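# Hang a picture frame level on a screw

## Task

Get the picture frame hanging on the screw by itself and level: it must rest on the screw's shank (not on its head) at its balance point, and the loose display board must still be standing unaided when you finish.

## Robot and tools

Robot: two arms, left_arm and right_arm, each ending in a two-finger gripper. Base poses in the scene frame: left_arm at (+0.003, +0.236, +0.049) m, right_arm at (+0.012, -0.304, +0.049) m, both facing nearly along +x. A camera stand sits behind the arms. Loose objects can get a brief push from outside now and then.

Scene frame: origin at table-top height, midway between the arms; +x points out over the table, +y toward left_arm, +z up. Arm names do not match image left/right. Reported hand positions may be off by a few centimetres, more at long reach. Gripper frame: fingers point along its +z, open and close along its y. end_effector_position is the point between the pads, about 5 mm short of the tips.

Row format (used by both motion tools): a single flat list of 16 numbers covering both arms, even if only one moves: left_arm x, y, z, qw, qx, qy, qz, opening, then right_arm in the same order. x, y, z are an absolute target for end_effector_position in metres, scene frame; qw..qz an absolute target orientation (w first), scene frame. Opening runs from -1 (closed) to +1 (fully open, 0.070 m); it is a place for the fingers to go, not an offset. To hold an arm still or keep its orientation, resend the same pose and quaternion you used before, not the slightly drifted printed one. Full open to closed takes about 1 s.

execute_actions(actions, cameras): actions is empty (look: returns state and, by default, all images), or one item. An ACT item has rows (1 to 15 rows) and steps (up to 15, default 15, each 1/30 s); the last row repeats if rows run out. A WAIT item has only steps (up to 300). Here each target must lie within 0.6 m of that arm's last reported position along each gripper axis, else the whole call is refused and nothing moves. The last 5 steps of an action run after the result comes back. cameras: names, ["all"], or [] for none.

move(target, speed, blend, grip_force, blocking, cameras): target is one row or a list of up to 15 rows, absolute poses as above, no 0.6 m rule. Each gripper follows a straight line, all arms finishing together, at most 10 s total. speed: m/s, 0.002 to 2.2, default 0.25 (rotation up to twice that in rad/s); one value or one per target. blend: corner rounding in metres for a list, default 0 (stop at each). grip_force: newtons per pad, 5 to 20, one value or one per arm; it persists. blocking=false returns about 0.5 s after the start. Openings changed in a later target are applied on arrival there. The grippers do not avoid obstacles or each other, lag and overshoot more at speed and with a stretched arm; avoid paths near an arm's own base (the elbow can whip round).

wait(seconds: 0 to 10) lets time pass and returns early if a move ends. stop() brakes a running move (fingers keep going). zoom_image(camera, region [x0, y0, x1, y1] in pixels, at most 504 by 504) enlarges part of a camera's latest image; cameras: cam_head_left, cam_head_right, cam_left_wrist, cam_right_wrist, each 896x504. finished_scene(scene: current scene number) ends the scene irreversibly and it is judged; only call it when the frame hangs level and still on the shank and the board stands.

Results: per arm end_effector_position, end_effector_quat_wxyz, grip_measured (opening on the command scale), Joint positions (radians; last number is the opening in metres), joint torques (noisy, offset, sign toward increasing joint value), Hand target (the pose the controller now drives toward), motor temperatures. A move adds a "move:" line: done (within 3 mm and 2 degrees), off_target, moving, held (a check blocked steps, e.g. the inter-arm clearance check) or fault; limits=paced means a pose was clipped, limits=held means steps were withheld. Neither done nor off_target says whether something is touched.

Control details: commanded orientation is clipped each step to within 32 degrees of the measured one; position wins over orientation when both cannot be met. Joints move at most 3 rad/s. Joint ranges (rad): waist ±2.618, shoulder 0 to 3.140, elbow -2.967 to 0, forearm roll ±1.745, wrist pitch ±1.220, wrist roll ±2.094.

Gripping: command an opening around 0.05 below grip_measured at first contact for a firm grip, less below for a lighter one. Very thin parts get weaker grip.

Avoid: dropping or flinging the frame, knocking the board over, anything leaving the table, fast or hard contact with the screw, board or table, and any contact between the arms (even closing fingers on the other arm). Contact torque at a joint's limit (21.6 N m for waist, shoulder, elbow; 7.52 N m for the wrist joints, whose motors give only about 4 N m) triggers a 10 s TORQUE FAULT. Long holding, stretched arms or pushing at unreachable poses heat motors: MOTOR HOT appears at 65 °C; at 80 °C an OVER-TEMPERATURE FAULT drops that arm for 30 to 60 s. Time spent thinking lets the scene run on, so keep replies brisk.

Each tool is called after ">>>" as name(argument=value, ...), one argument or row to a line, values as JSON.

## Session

>>> execute_actions(
  actions=[],
)

>>> zoom_image(
  camera="cam_head_left",
  region=[360, 0, 600, 180],
)

>>> zoom_image(
  camera="cam_head_right",
  region=[350, 0, 590, 180],
)

Scene clock: 0.00 s of 4500.00 s.
left_arm: end_effector_position=(+0.4202, +0.3387, +0.3327) grip_measured=+0.98 end_effector_quat_wxyz=(+0.569, -0.093, +0.773, -0.263) | right_arm: end_effector_position=(+0.0592, +0.1070, +0.2848) grip_measured=+0.98 end_effector_quat_wxyz=(-0.315, +0.854, -0.247, -0.332)
Joint positions: left_arm=[0.682 1.54 -1.063 -1.578 0.957 1.346 0.069] | right_arm=[1.098 1.584 -1.251 0.984 0.989 -1.935 0.069]
Joint torques (N m): no reading
Motor temperatures (°C): left_arm=[30 31 32 32 35 29] | right_arm=[29 30 33 34 38 31]
Hand target: left_arm +0.4202, +0.3387, +0.3327; +0.569, -0.093, +0.773, -0.263 | right_arm +0.0592, +0.1070, +0.2848; -0.315, +0.854, -0.247, -0.332
camera_calibration:
cam_left_wrist: T_world_to_cam=[[-0.13871, -0.85581, 0.49834, 0.18592], [-0.79869, -0.20085, -0.56723, 0.59291], [0.58554, -0.4767, -0.65567, 0.25523]] pos_world=[0.34989, 0.39987, 0.41101]
cam_right_wrist: T_world_to_cam=[[0.6599, 0.66425, 0.35114, -0.2095], [0.74849, -0.62191, -0.2302, 0.08147], [0.06547, 0.41474, -0.90758, 0.32853]] pos_world=[0.05576, 0.05357, 0.39049]

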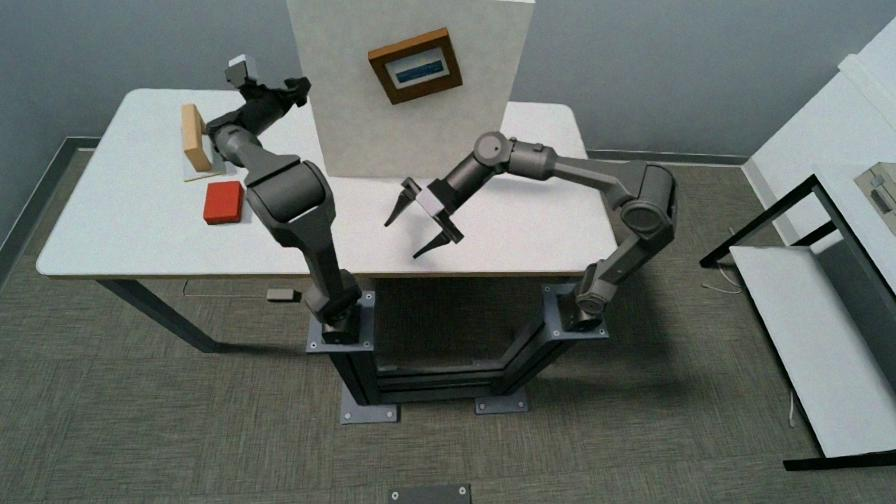

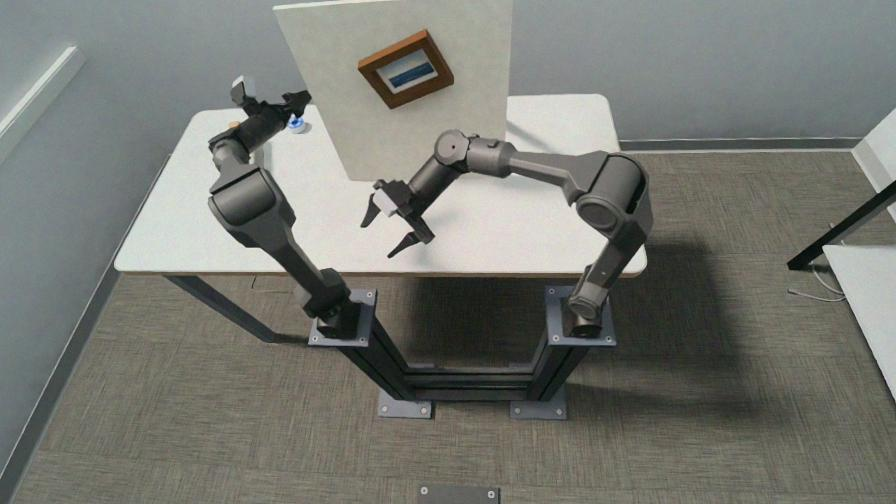

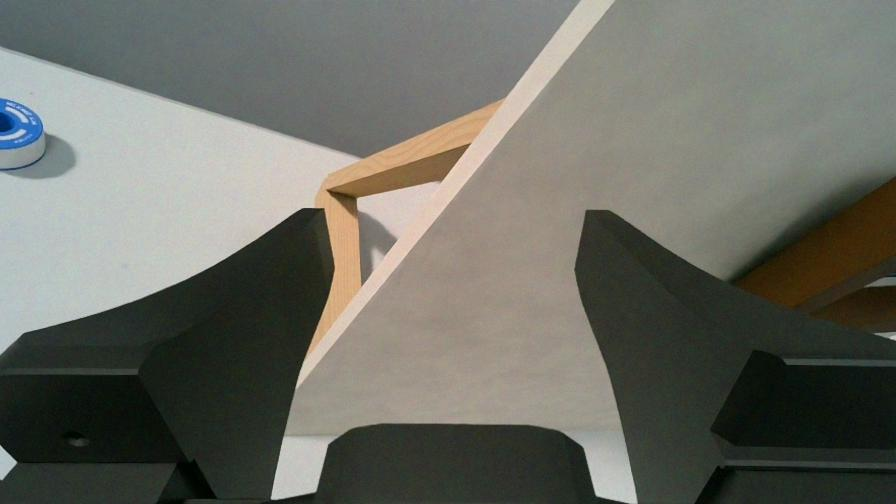

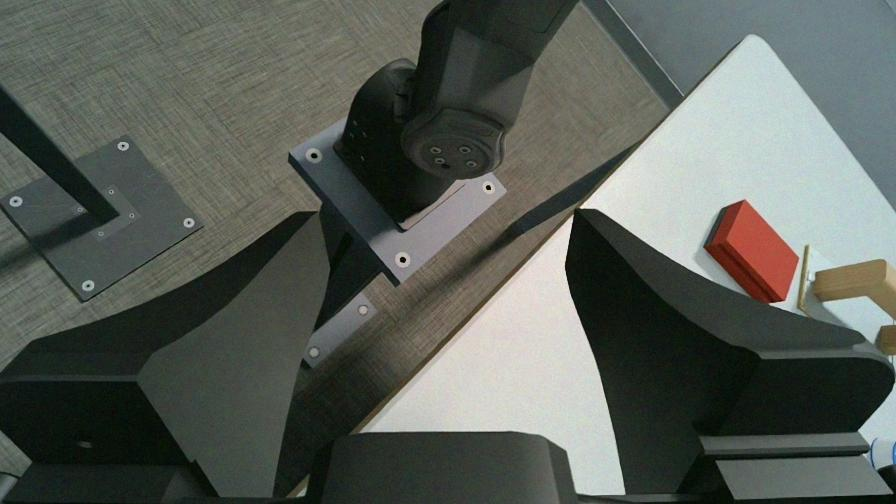

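Scaled by 2.100 from the camera's image (finer frame: 1280x720).

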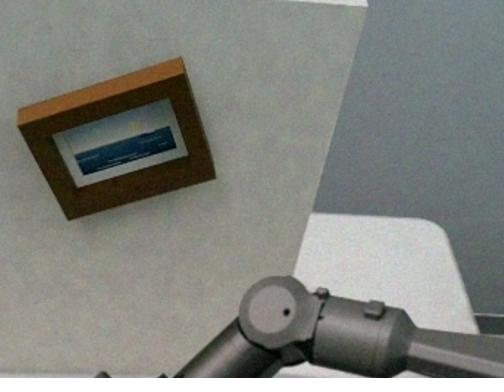

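Scaled by 2.100 from the camera's image (finer frame: 1280x720).

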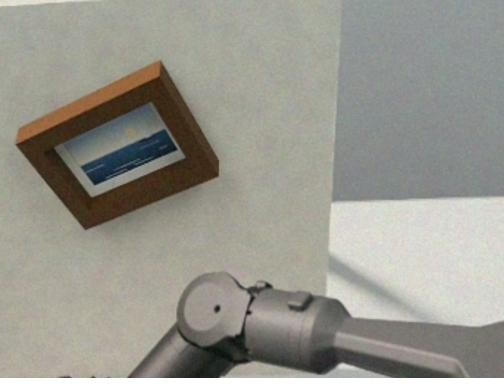

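>>> move(
  target=[
    [0.40,0.36,0.42,0.653,0.279,0.643,-0.286,1,0.25,-0.15,0.40,0.661,-0.263,0.649,0.27,1],
    [0.36,0.30,0.47,0.653,0.279,0.643,-0.286,1,0.36,-0.12,0.46,0.661,-0.263,0.649,0.27,1],
  ],
  blend=0.05,
  speed=0.4,
  cameras=["all"],
)

>>> zoom_image(
  camera="cam_left_wrist",
  region=[400, 60, 680, 340],
)

>>> zoom_image(
  camera="cam_right_wrist",
  region=[190, 60, 470, 340],
)

>>> zoom_image(
  camera="cam_head_right",
  region=[340, 10, 480, 130],
)

>>> zoom_image(
  camera="cam_head_left",
  region=[350, 10, 490, 130],
)

Scene clock: 4.27 s of 4500.00 s.
left_arm: end_effector_position=(+0.3601, +0.2994, +0.4703) grip_measured=+0.98 end_effector_quat_wxyz=(+0.692, +0.149, +0.689, -0.156) | right_arm: end_effector_position=(+0.3602, -0.1200, +0.4601) grip_measured=+0.98 end_effector_quat_wxyz=(+0.661, -0.263, +0.649, +0.270)
Joint positions: left_arm=[0.794 1.327 -1.208 -1.588 1.223 1.598 0.069] | right_arm=[0.177 1.224 -1.071 1.695 0.625 -1.707 0.069]
Joint torques (N m): left_arm=[0.02 -3.35 -2.58 -0.77 -0.05 0.01] | right_arm=[0.23 -4.38 -3.86 0.71 0.09 -0.12]
Hand target: left_arm +0.3604, +0.2996, +0.4700; +0.692, +0.149, +0.689, -0.155 | right_arm +0.3600, -0.1200, +0.4600; +0.661, -0.263, +0.649, +0.270
Off the commanded pose: left_arm 0.001 m, 22 deg | right_arm 0.000 m, 0 deg.
joint sent to its limit (left arm) — joint 5 (wrist pitch), upper limit.
Kept back: nothing.
move: off_target (left_arm)
cam_left_wrist: T_world_to_cam=[[-0.3995, -0.91673, -0.00289, 0.42322], [-0.50842, 0.22418, -0.83141, 0.50753], [0.76283, -0.33068, -0.55565, 0.20741]] pos_world=[0.2689, 0.34279, 0.53844]
cam_right_wrist: T_world_to_cam=[[0.69097, -0.72169, -0.04153, -0.31576], [-0.45311, -0.38763, -0.80276, 0.47975], [0.56325, 0.5735, -0.59485, 0.25792]] pos_world=[0.29029, -0.18984, 0.52544]

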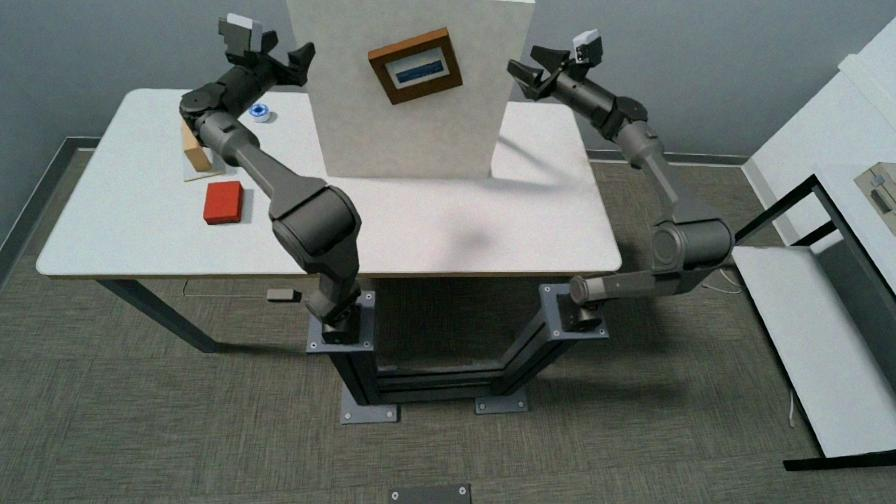

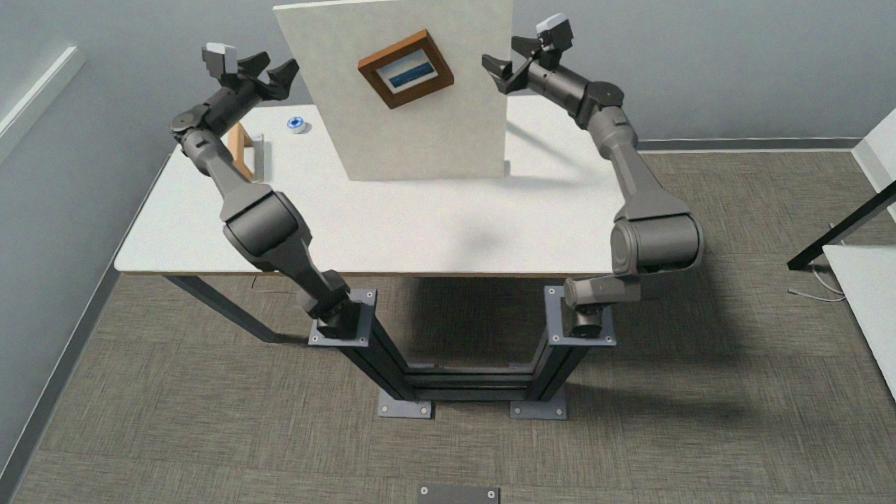

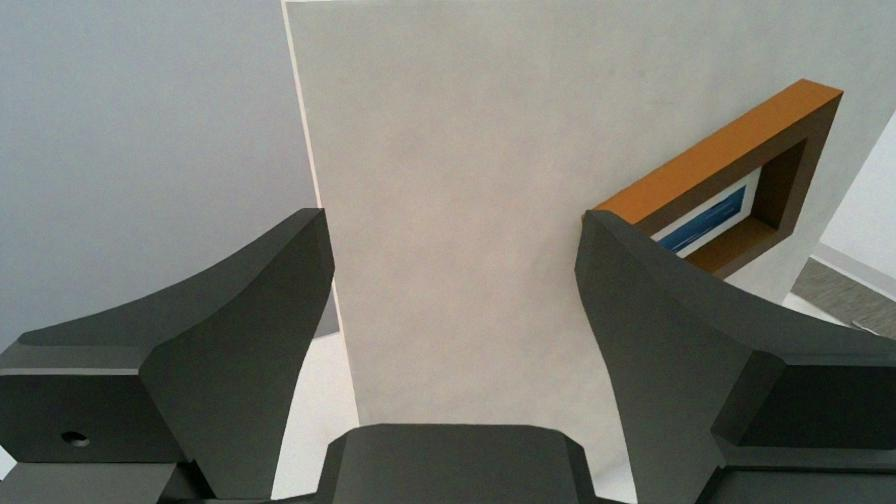

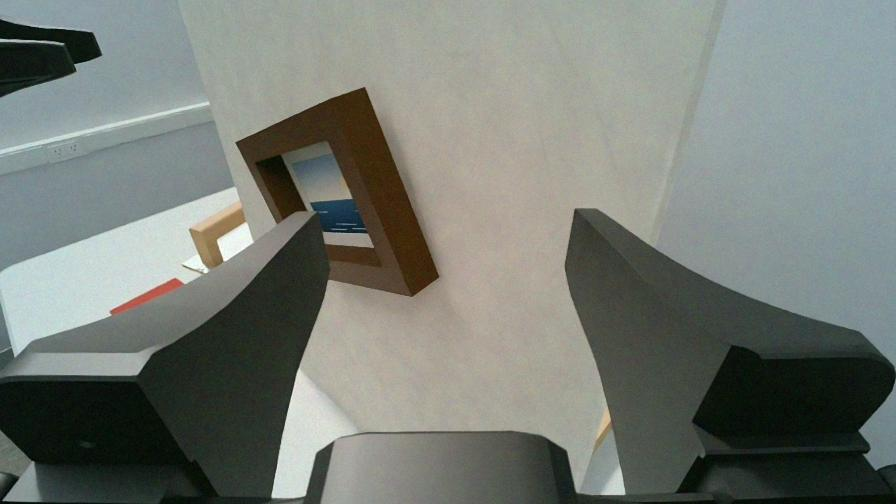

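Scaled by 1.800 from the camera's image (finer frame: 1280x720).

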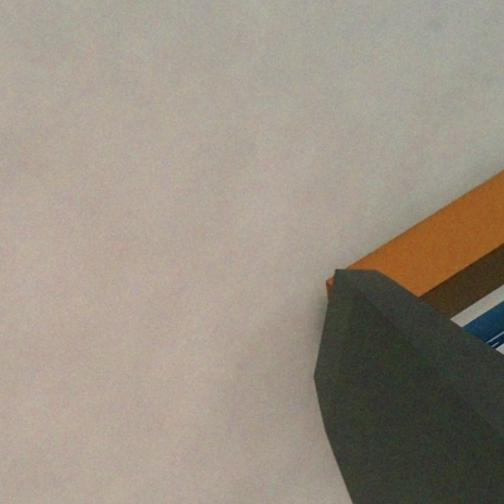

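Scaled by 1.800 from the camera's image (finer frame: 1280x720).

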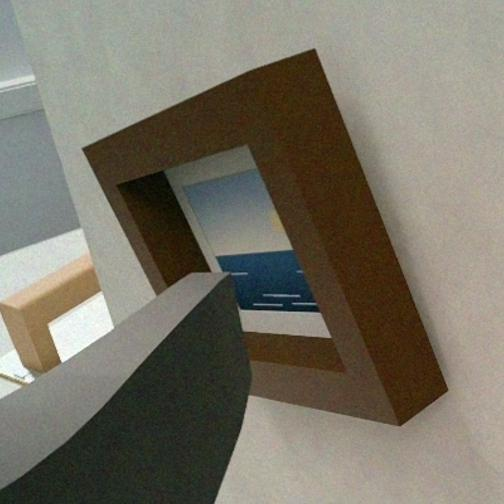

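Scaled by 3.600 from the camera's image (finer frame: 1280x720).

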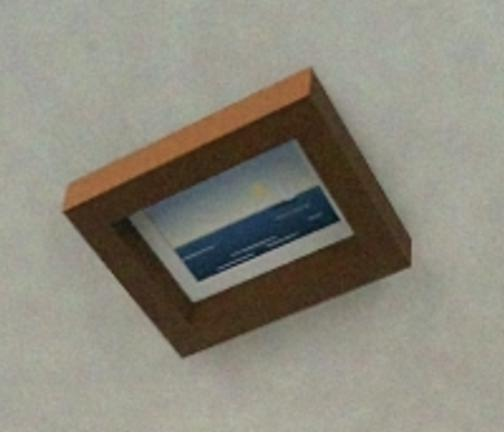

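Scaled by 3.600 from the camera's image (finer frame: 1280x720).

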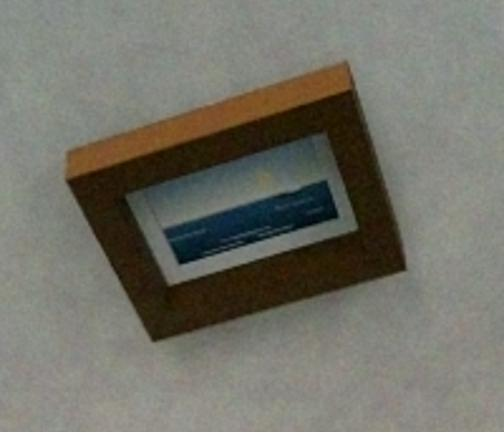

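>>> move(
  target=[
    [0.28,0.20,0.40,0.3928,-0.5879,0.3928,-0.5879,1,0.36,-0.12,0.46,0.661,-0.263,0.649,0.27,1],
    [0.35,0.067,0.335,0.3928,-0.5879,0.3928,-0.5879,1,0.36,-0.12,0.46,0.661,-0.263,0.649,0.27,1],
  ],
  blend=0.03,
  speed=0.35,
  cameras=["all"],
)

>>> zoom_image(
  camera="cam_right_wrist",
  region=[190, 60, 470, 340],
)

Scene clock: 10.30 s of 4500.00 s.
left_arm: end_effector_position=(+0.3501, +0.0669, +0.3349) grip_measured=+0.98 end_effector_quat_wxyz=(-0.393, +0.588, -0.393, +0.588) | right_arm: end_effector_position=(+0.3602, -0.1200, +0.4598) grip_measured=+0.98 end_effector_quat_wxyz=(+0.661, -0.263, +0.649, +0.270)
Joint positions: left_arm=[-0.931 1.4 -0.722 -1.182 -1.056 -1.088 0.069] | right_arm=[0.177 1.224 -1.07 1.696 0.625 -1.708 0.069]
Joint torques (N m): left_arm=[0.27 -5.18 -1.85 0.69 -0.75 0.07] | right_arm=[-0.44 -4.24 -3.88 0.71 0.22 -0.12]
Hand target: left_arm +0.3500, +0.0670, +0.3350; -0.393, +0.588, -0.393, +0.588 | right_arm +0.3600, -0.1200, +0.4600; +0.661, -0.263, +0.649, +0.270
Off the commanded pose: left_arm 0.000 m, 0 deg | right_arm 0.000 m, 0 deg.
Kept back: nothing.
move: done
cam_left_wrist: T_world_to_cam=[[0.02313, 0.37268, 0.92767, -0.34017], [-0.55984, -0.76395, 0.32087, 0.14021], [0.82828, -0.52677, 0.19097, -0.19699]] pos_world=[0.24953, 0.13012, 0.3082]
cam_right_wrist: T_world_to_cam=[[0.69088, -0.72176, -0.0418, -0.31562], [-0.45342, -0.38754, -0.80263, 0.47954], [0.56311, 0.57347, -0.59501, 0.25787]] pos_world=[0.29029, -0.18984, 0.52514]

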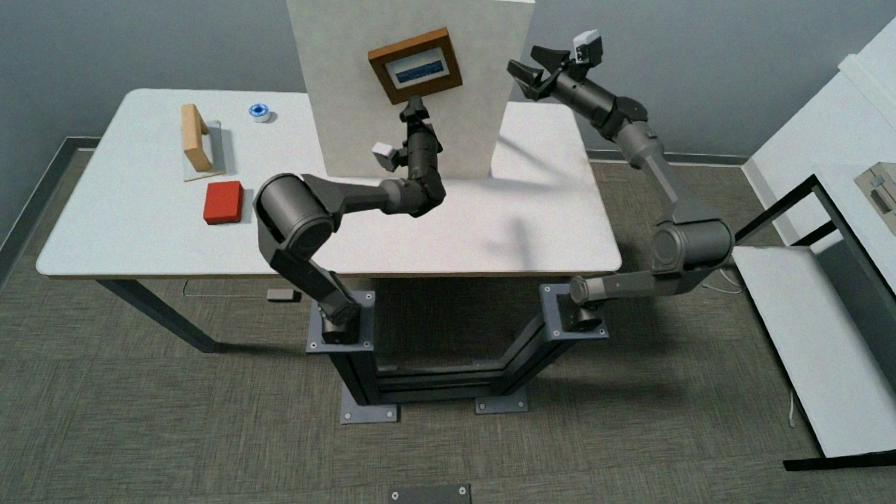

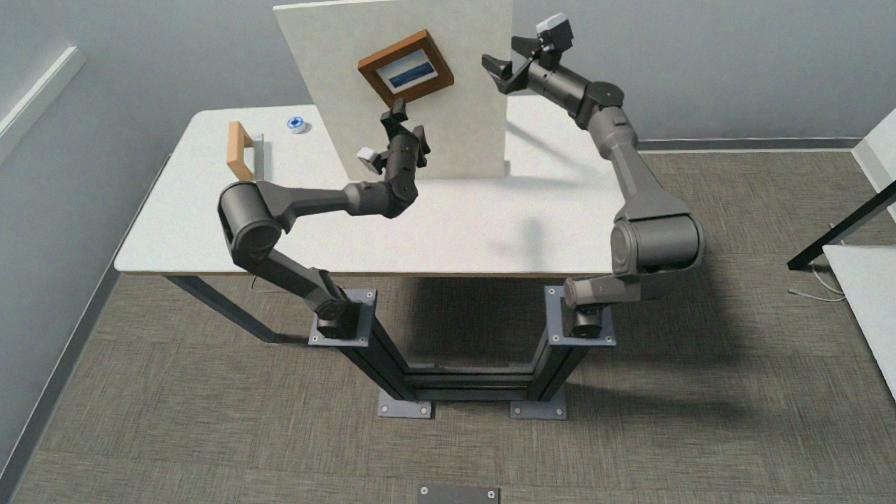

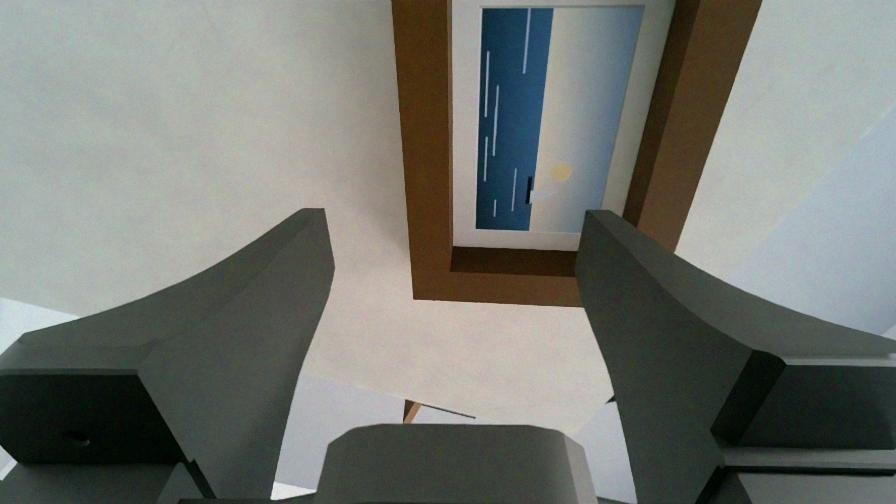

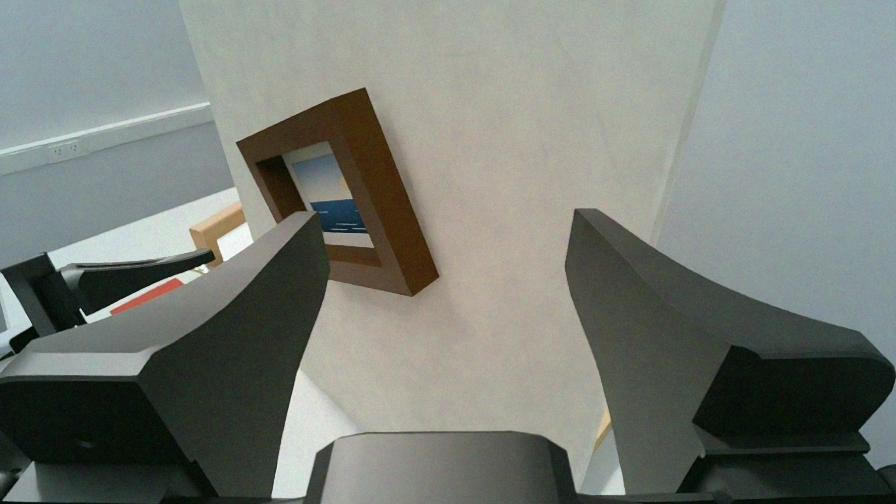

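Scaled by 1.800 from the camera's image (finer frame: 1280x720).

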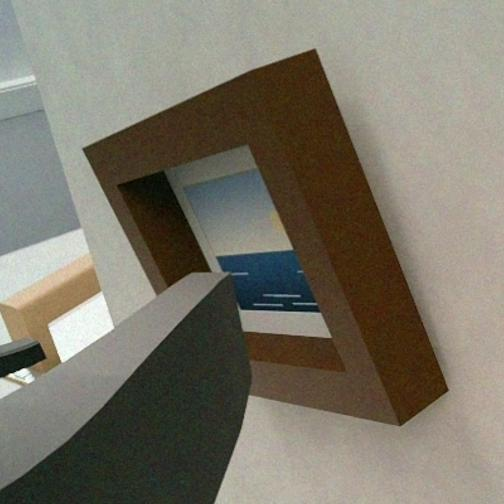

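>>> move(
  target=[
    [0.38,0.060,0.3224,0.3928,-0.5879,0.3928,-0.5879,1,0.36,-0.12,0.46,0.661,-0.263,0.649,0.27,1],
    [0.424,0.060,0.3224,0.3928,-0.5879,0.3928,-0.5879,1,0.36,-0.12,0.46,0.661,-0.263,0.649,0.27,1],
  ],
  blend=0.01,
  speed=0.15,
  cameras=["all"],
)

>>> zoom_image(
  camera="cam_head_right",
  region=[340, 10, 480, 150],
)

Scene clock: 11.90 s of 4500.00 s.
left_arm: end_effector_position=(+0.4246, +0.0598, +0.3223) grip_measured=+0.98 end_effector_quat_wxyz=(-0.393, +0.588, -0.393, +0.588) | right_arm: end_effector_position=(+0.3602, -0.1200, +0.4598) grip_measured=+0.98 end_effector_quat_wxyz=(+0.661, -0.263, +0.649, +0.270)
Joint positions: left_arm=[-0.72 1.613 -0.897 -0.985 -0.92 -1.224 0.069] | right_arm=[0.177 1.224 -1.07 1.696 0.625 -1.708 0.069]
Joint torques (N m): left_arm=[-1.09 -6.85 -2.05 0.3 -1.25 0.01] | right_arm=[-0.44 -4.27 -3.82 0.71 0.21 -0.13]
Hand target: left_arm +0.4240, +0.0600, +0.3224; -0.393, +0.588, -0.393, +0.588 | right_arm +0.3600, -0.1200, +0.4600; +0.661, -0.263, +0.649, +0.270
Off the commanded pose: left_arm 0.001 m, 0 deg | right_arm 0.000 m, 0 deg.
Kept back: nothing.
move: done
cam_left_wrist: T_world_to_cam=[[0.02353, 0.37193, 0.92796, -0.32781], [-0.56016, -0.76392, 0.32039, 0.18083], [0.82805, -0.52734, 0.19037, -0.25968]] pos_world=[0.32403, 0.12312, 0.2957]
cam_right_wrist: T_world_to_cam=[[0.69088, -0.72176, -0.0418, -0.31562], [-0.45342, -0.38754, -0.80263, 0.47954], [0.56311, 0.57347, -0.59501, 0.25787]] pos_world=[0.29029, -0.18984, 0.52514]

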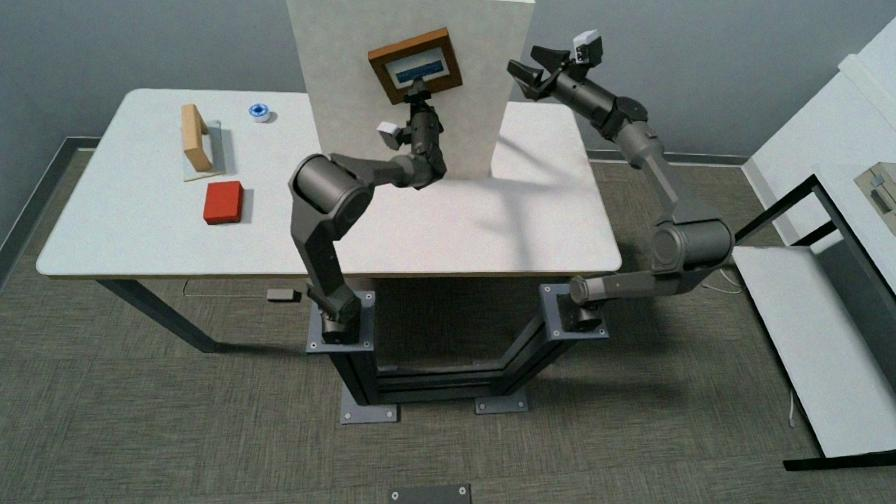

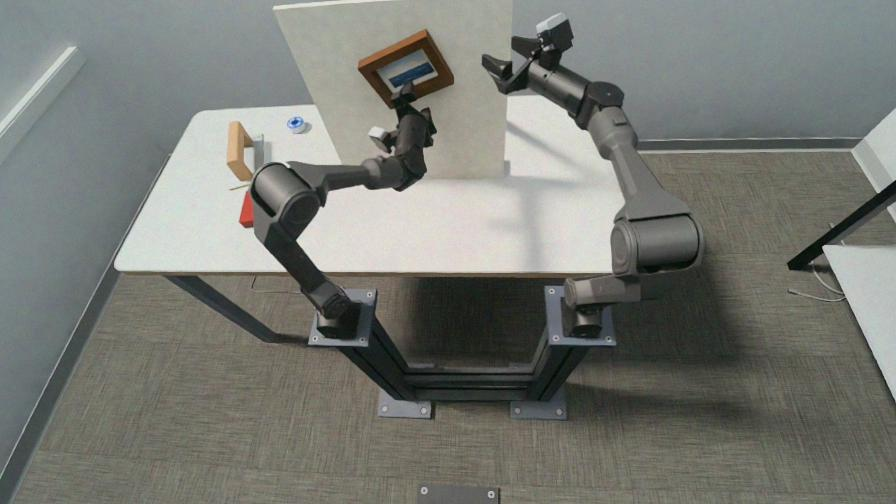

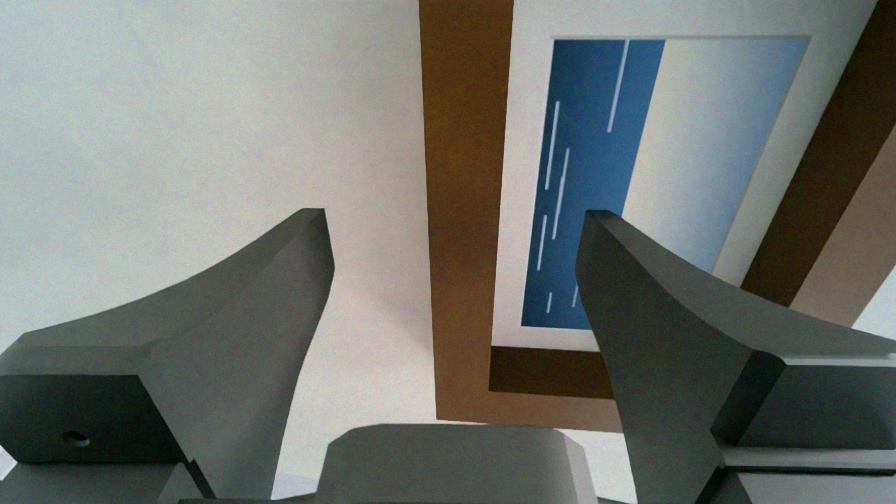

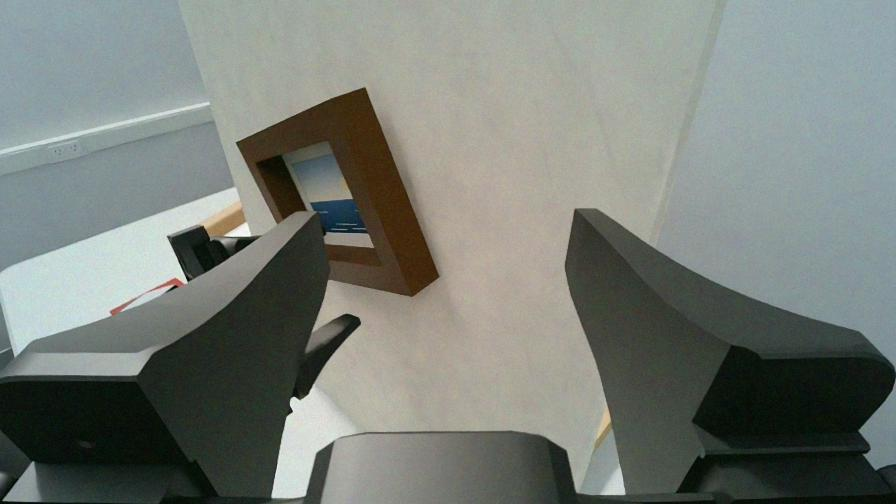

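Scaled by 3.600 from the camera's image (finer frame: 1280x720).

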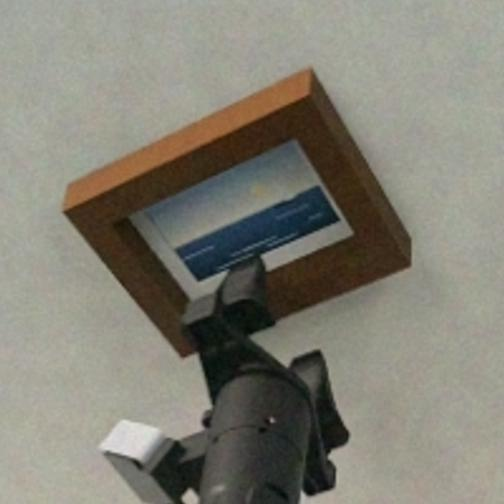

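>>> move(
  target=[
    [0.424,0.0222,0.3408,0.3928,-0.5879,0.3928,-0.5879,1,0.36,-0.12,0.46,0.661,-0.263,0.649,0.27,1],
    [0.437,0.0222,0.3408,0.3928,-0.5879,0.3928,-0.5879,1,0.36,-0.12,0.46,0.661,-0.263,0.649,0.27,1],
    [0.437,0.0222,0.3408,0.3928,-0.5879,0.3928,-0.5879,-0.1,0.36,-0.12,0.46,0.661,-0.263,0.649,0.27,1],
  ],
  speed=[0.1,0.06,0.06],
  grip_force=[12,20],
  cameras=["all"],
)

>>> zoom_image(
  camera="cam_head_right",
  region=[340, 10, 480, 150],
)

Scene clock: 15.10 s of 4500.00 s.
left_arm: end_effector_position=(+0.4373, +0.0222, +0.3406) grip_measured=-0.10 end_effector_quat_wxyz=(-0.393, +0.588, -0.393, +0.588) | right_arm: end_effector_position=(+0.3602, -0.1200, +0.4598) grip_measured=+0.98 end_effector_quat_wxyz=(+0.661, -0.263, +0.649, +0.270)
Joint positions: left_arm=[-0.785 1.695 -1.084 -1.112 -0.916 -1.073 0.031] | right_arm=[0.177 1.224 -1.07 1.696 0.625 -1.708 0.069]
Joint torques (N m): left_arm=[-0.81 -7.92 -2.24 0.42 -1.09 -0.13] | right_arm=[-0.44 -4.28 -3.86 0.7 0.22 -0.11]
Hand target: left_arm +0.4370, +0.0222, +0.3408; -0.393, +0.588, -0.393, +0.588 | right_arm +0.3600, -0.1200, +0.4600; +0.661, -0.263, +0.649, +0.270
Off the commanded pose: left_arm 0.000 m, 0 deg | right_arm 0.000 m, 0 deg.
Kept back: nothing.
grip_force (N): 12, 20
move: done
cam_left_wrist: T_world_to_cam=[[0.02342, 0.37124, 0.92824, -0.3311], [-0.55971, -0.76447, 0.31986, 0.15341], [0.82836, -0.52704, 0.18987, -0.29348]] pos_world=[0.33673, 0.08552, 0.314]
cam_right_wrist: T_world_to_cam=[[0.69088, -0.72176, -0.0418, -0.31562], [-0.45342, -0.38754, -0.80263, 0.47954], [0.56311, 0.57347, -0.59501, 0.25787]] pos_world=[0.29029, -0.18984, 0.52514]

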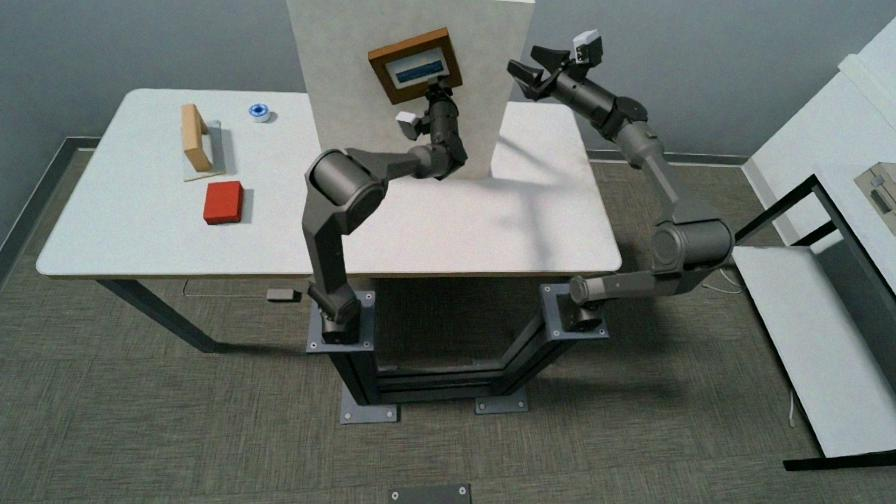

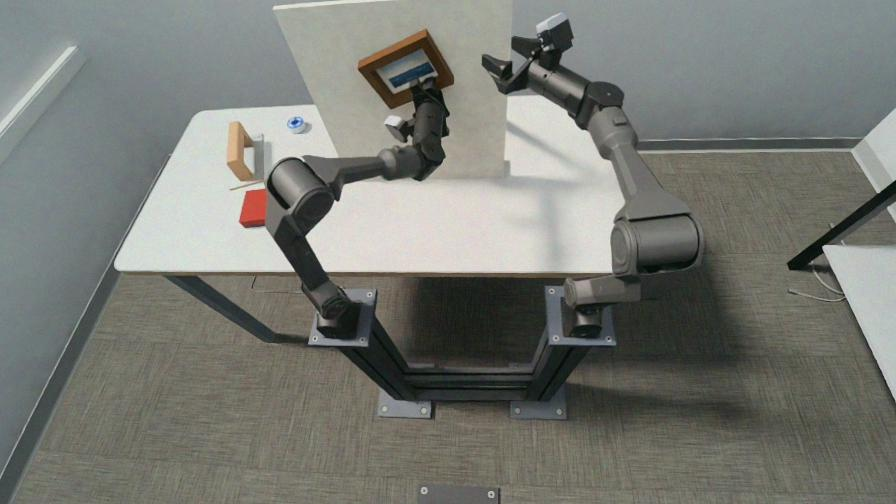

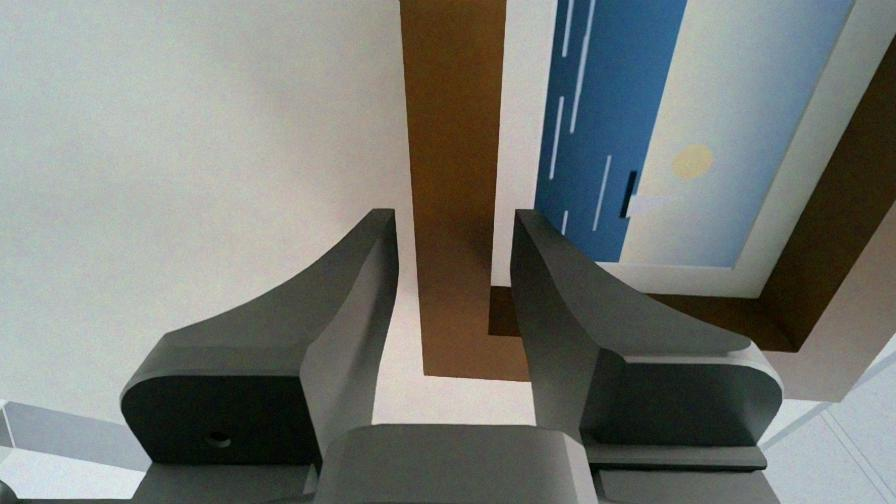

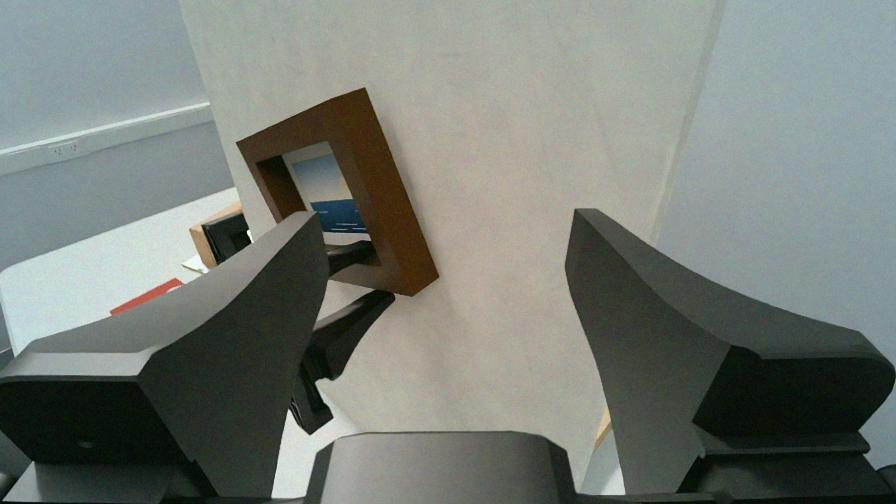

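Scaled by 3.600 from the camera's image (finer frame: 1280x720).

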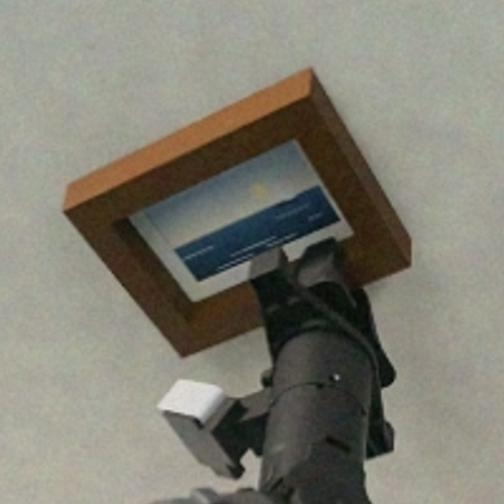

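>>> move(
  target=[
    [0.437,0.0222,0.3408,0.3928,-0.5879,0.3928,-0.5879,-0.38,0.36,-0.12,0.46,0.661,-0.263,0.649,0.27,1],
    [0.437,0.0222,0.3408,0.3928,-0.5879,0.3928,-0.5879,-0.5,0.36,-0.12,0.46,0.661,-0.263,0.649,0.27,1],
  ],
  speed=0.05,
  cameras=["cam_left_wrist"],
)

Scene clock: 16.33 s of 4500.00 s.
left_arm: end_effector_position=(+0.4370, +0.0222, +0.3405) grip_measured=-0.44 end_effector_quat_wxyz=(-0.393, +0.588, -0.393, +0.588) | right_arm: end_effector_position=(+0.3602, -0.1200, +0.4598) grip_measured=+0.98 end_effector_quat_wxyz=(+0.661, -0.263, +0.649, +0.270)
Joint positions: left_arm=[-0.786 1.694 -1.083 -1.113 -0.916 -1.074 0.02] | right_arm=[0.177 1.224 -1.07 1.696 0.625 -1.708 0.069]
Joint torques (N m): left_arm=[-0.49 -7.83 -2.84 0.93 -1.06 0.04] | right_arm=[-0.44 -4.27 -3.84 0.7 0.21 -0.12]
Hand target: left_arm +0.4370, +0.0222, +0.3408; -0.393, +0.588, -0.393, +0.588 | right_arm +0.3600, -0.1200, +0.4600; +0.661, -0.263, +0.649, +0.270
Off the commanded pose: left_arm 0.000 m, 0 deg | right_arm 0.000 m, 0 deg.
Kept back: nothing.
grip_force (N): 12, 20
move: done
cam_left_wrist: T_world_to_cam=[[0.02416, 0.37266, 0.92765, -0.33115], [-0.55981, -0.76375, 0.3214, 0.15269], [0.82827, -0.52707, 0.19017, -0.29332]] pos_world=[0.33643, 0.08542, 0.3139]

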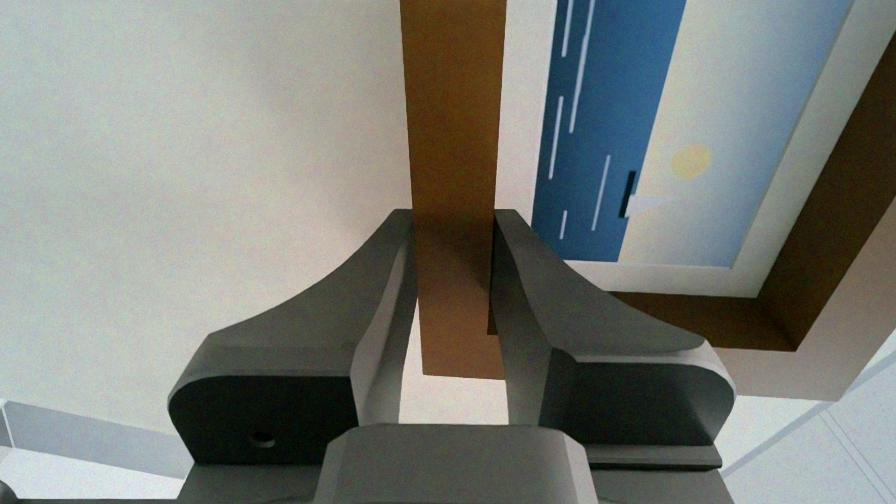

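>>> move(
  target=[
    [0.437,0.0226,0.3420,0.3928,-0.5879,0.3928,-0.5879,-0.5,0.36,-0.12,0.46,0.661,-0.263,0.649,0.27,1],
    [0.437,0.0042,0.3497,0.3928,-0.5879,0.3928,-0.5879,-0.5,0.36,-0.12,0.46,0.661,-0.263,0.649,0.27,1],
    [0.437,0.0037,0.3485,0.3928,-0.5879,0.3928,-0.5879,-0.5,0.36,-0.12,0.46,0.661,-0.263,0.649,0.27,1],
  ],
  speed=0.03,
  cameras=["all"],
)

>>> zoom_image(
  camera="cam_right_wrist",
  region=[190, 60, 470, 340],
)

>>> zoom_image(
  camera="cam_head_right",
  region=[340, 10, 480, 150],
)

Scene clock: 18.10 s of 4500.00 s.
left_arm: end_effector_position=(+0.4376, +0.0068, +0.3524) grip_measured=-0.40 end_effector_quat_wxyz=(-0.395, +0.588, -0.387, +0.590) | right_arm: end_effector_position=(+0.3602, -0.1200, +0.4598) grip_measured=+0.98 end_effector_quat_wxyz=(+0.661, -0.263, +0.649, +0.270)
Joint positions: left_arm=[-0.823 1.722 -1.163 -1.174 -0.936 -1.005 0.021] | right_arm=[0.177 1.224 -1.07 1.696 0.625 -1.708 0.069]
Joint torques (N m): left_arm=[-8.9 -1.03 -0.36 1.41 3.73 0.23] | right_arm=[-0.42 -4.27 -3.86 0.71 0.22 -0.12]
Hand target: left_arm +0.4370, +0.0037, +0.3485; -0.393, +0.588, -0.393, +0.588 | right_arm +0.3600, -0.1200, +0.4600; +0.661, -0.263, +0.649, +0.270
Off the commanded pose: left_arm 0.005 m, 1 deg | right_arm 0.000 m, 0 deg.
Kept back: nothing.
grip_force (N): 12, 20
move: off_target (left_arm)
cam_left_wrist: T_world_to_cam=[[0.01276, 0.37738, 0.92597, -0.33086], [-0.55618, -0.7669, 0.32021, 0.13639], [0.83096, -0.51909, 0.20011, -0.30887]] pos_world=[0.33674, 0.06912, 0.3245]
cam_right_wrist: T_world_to_cam=[[0.69088, -0.72176, -0.0418, -0.31562], [-0.45342, -0.38754, -0.80263, 0.47954], [0.56311, 0.57347, -0.59501, 0.25787]] pos_world=[0.29029, -0.18984, 0.52514]

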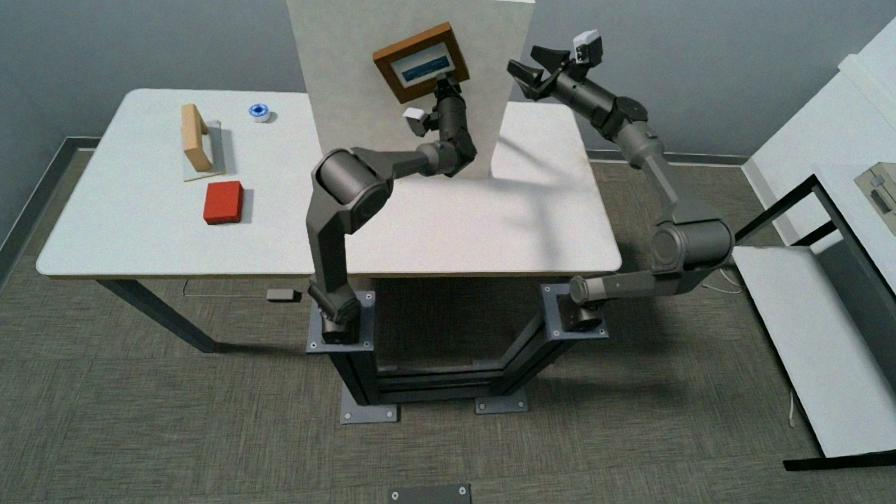

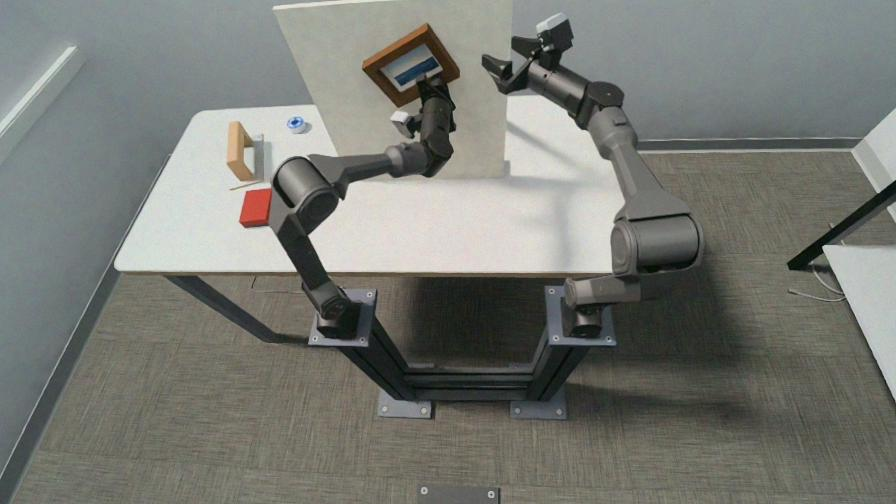

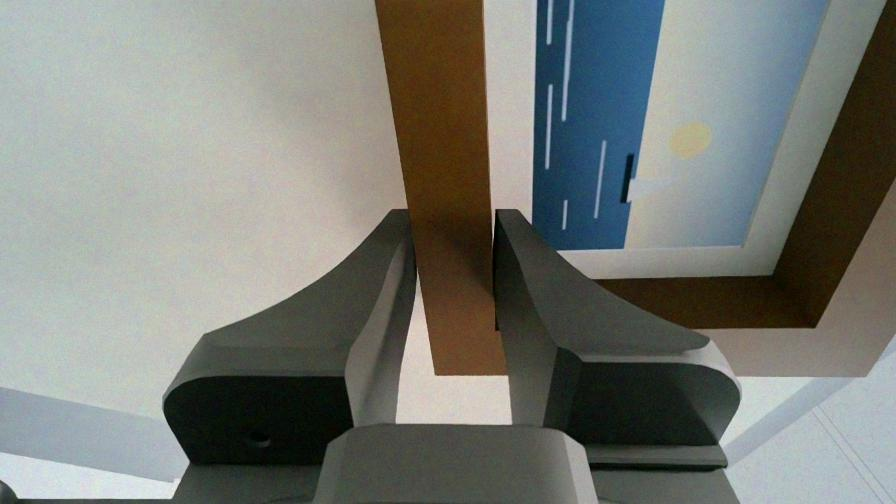

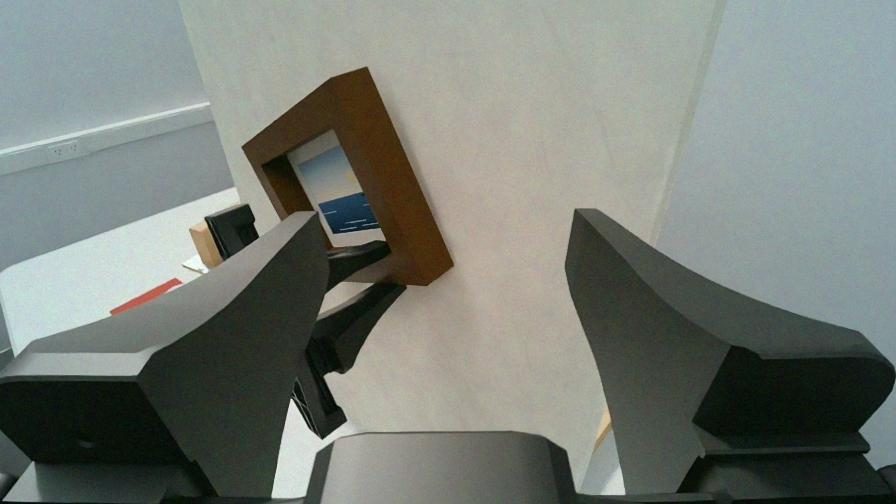

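Scaled by 1.800 from the camera's image (finer frame: 1280x720).

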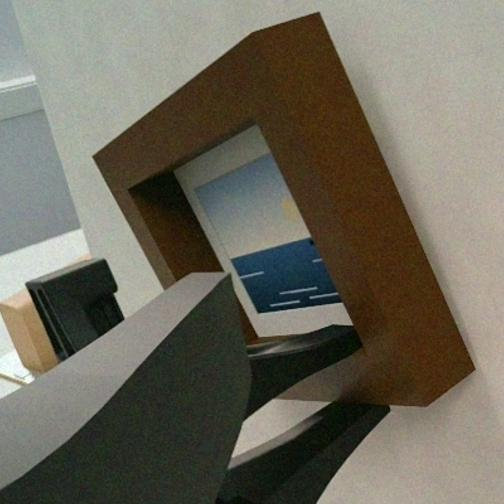

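Scaled by 3.600 from the camera's image (finer frame: 1280x720).

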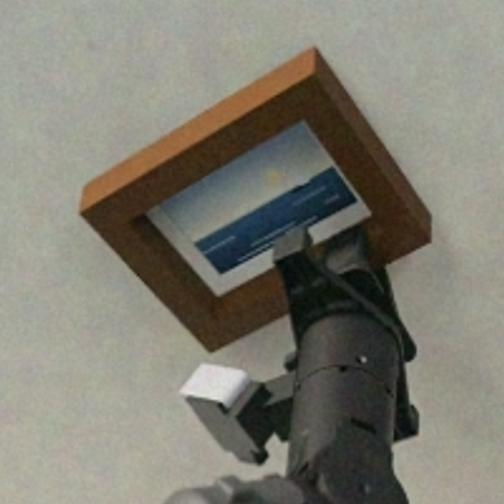

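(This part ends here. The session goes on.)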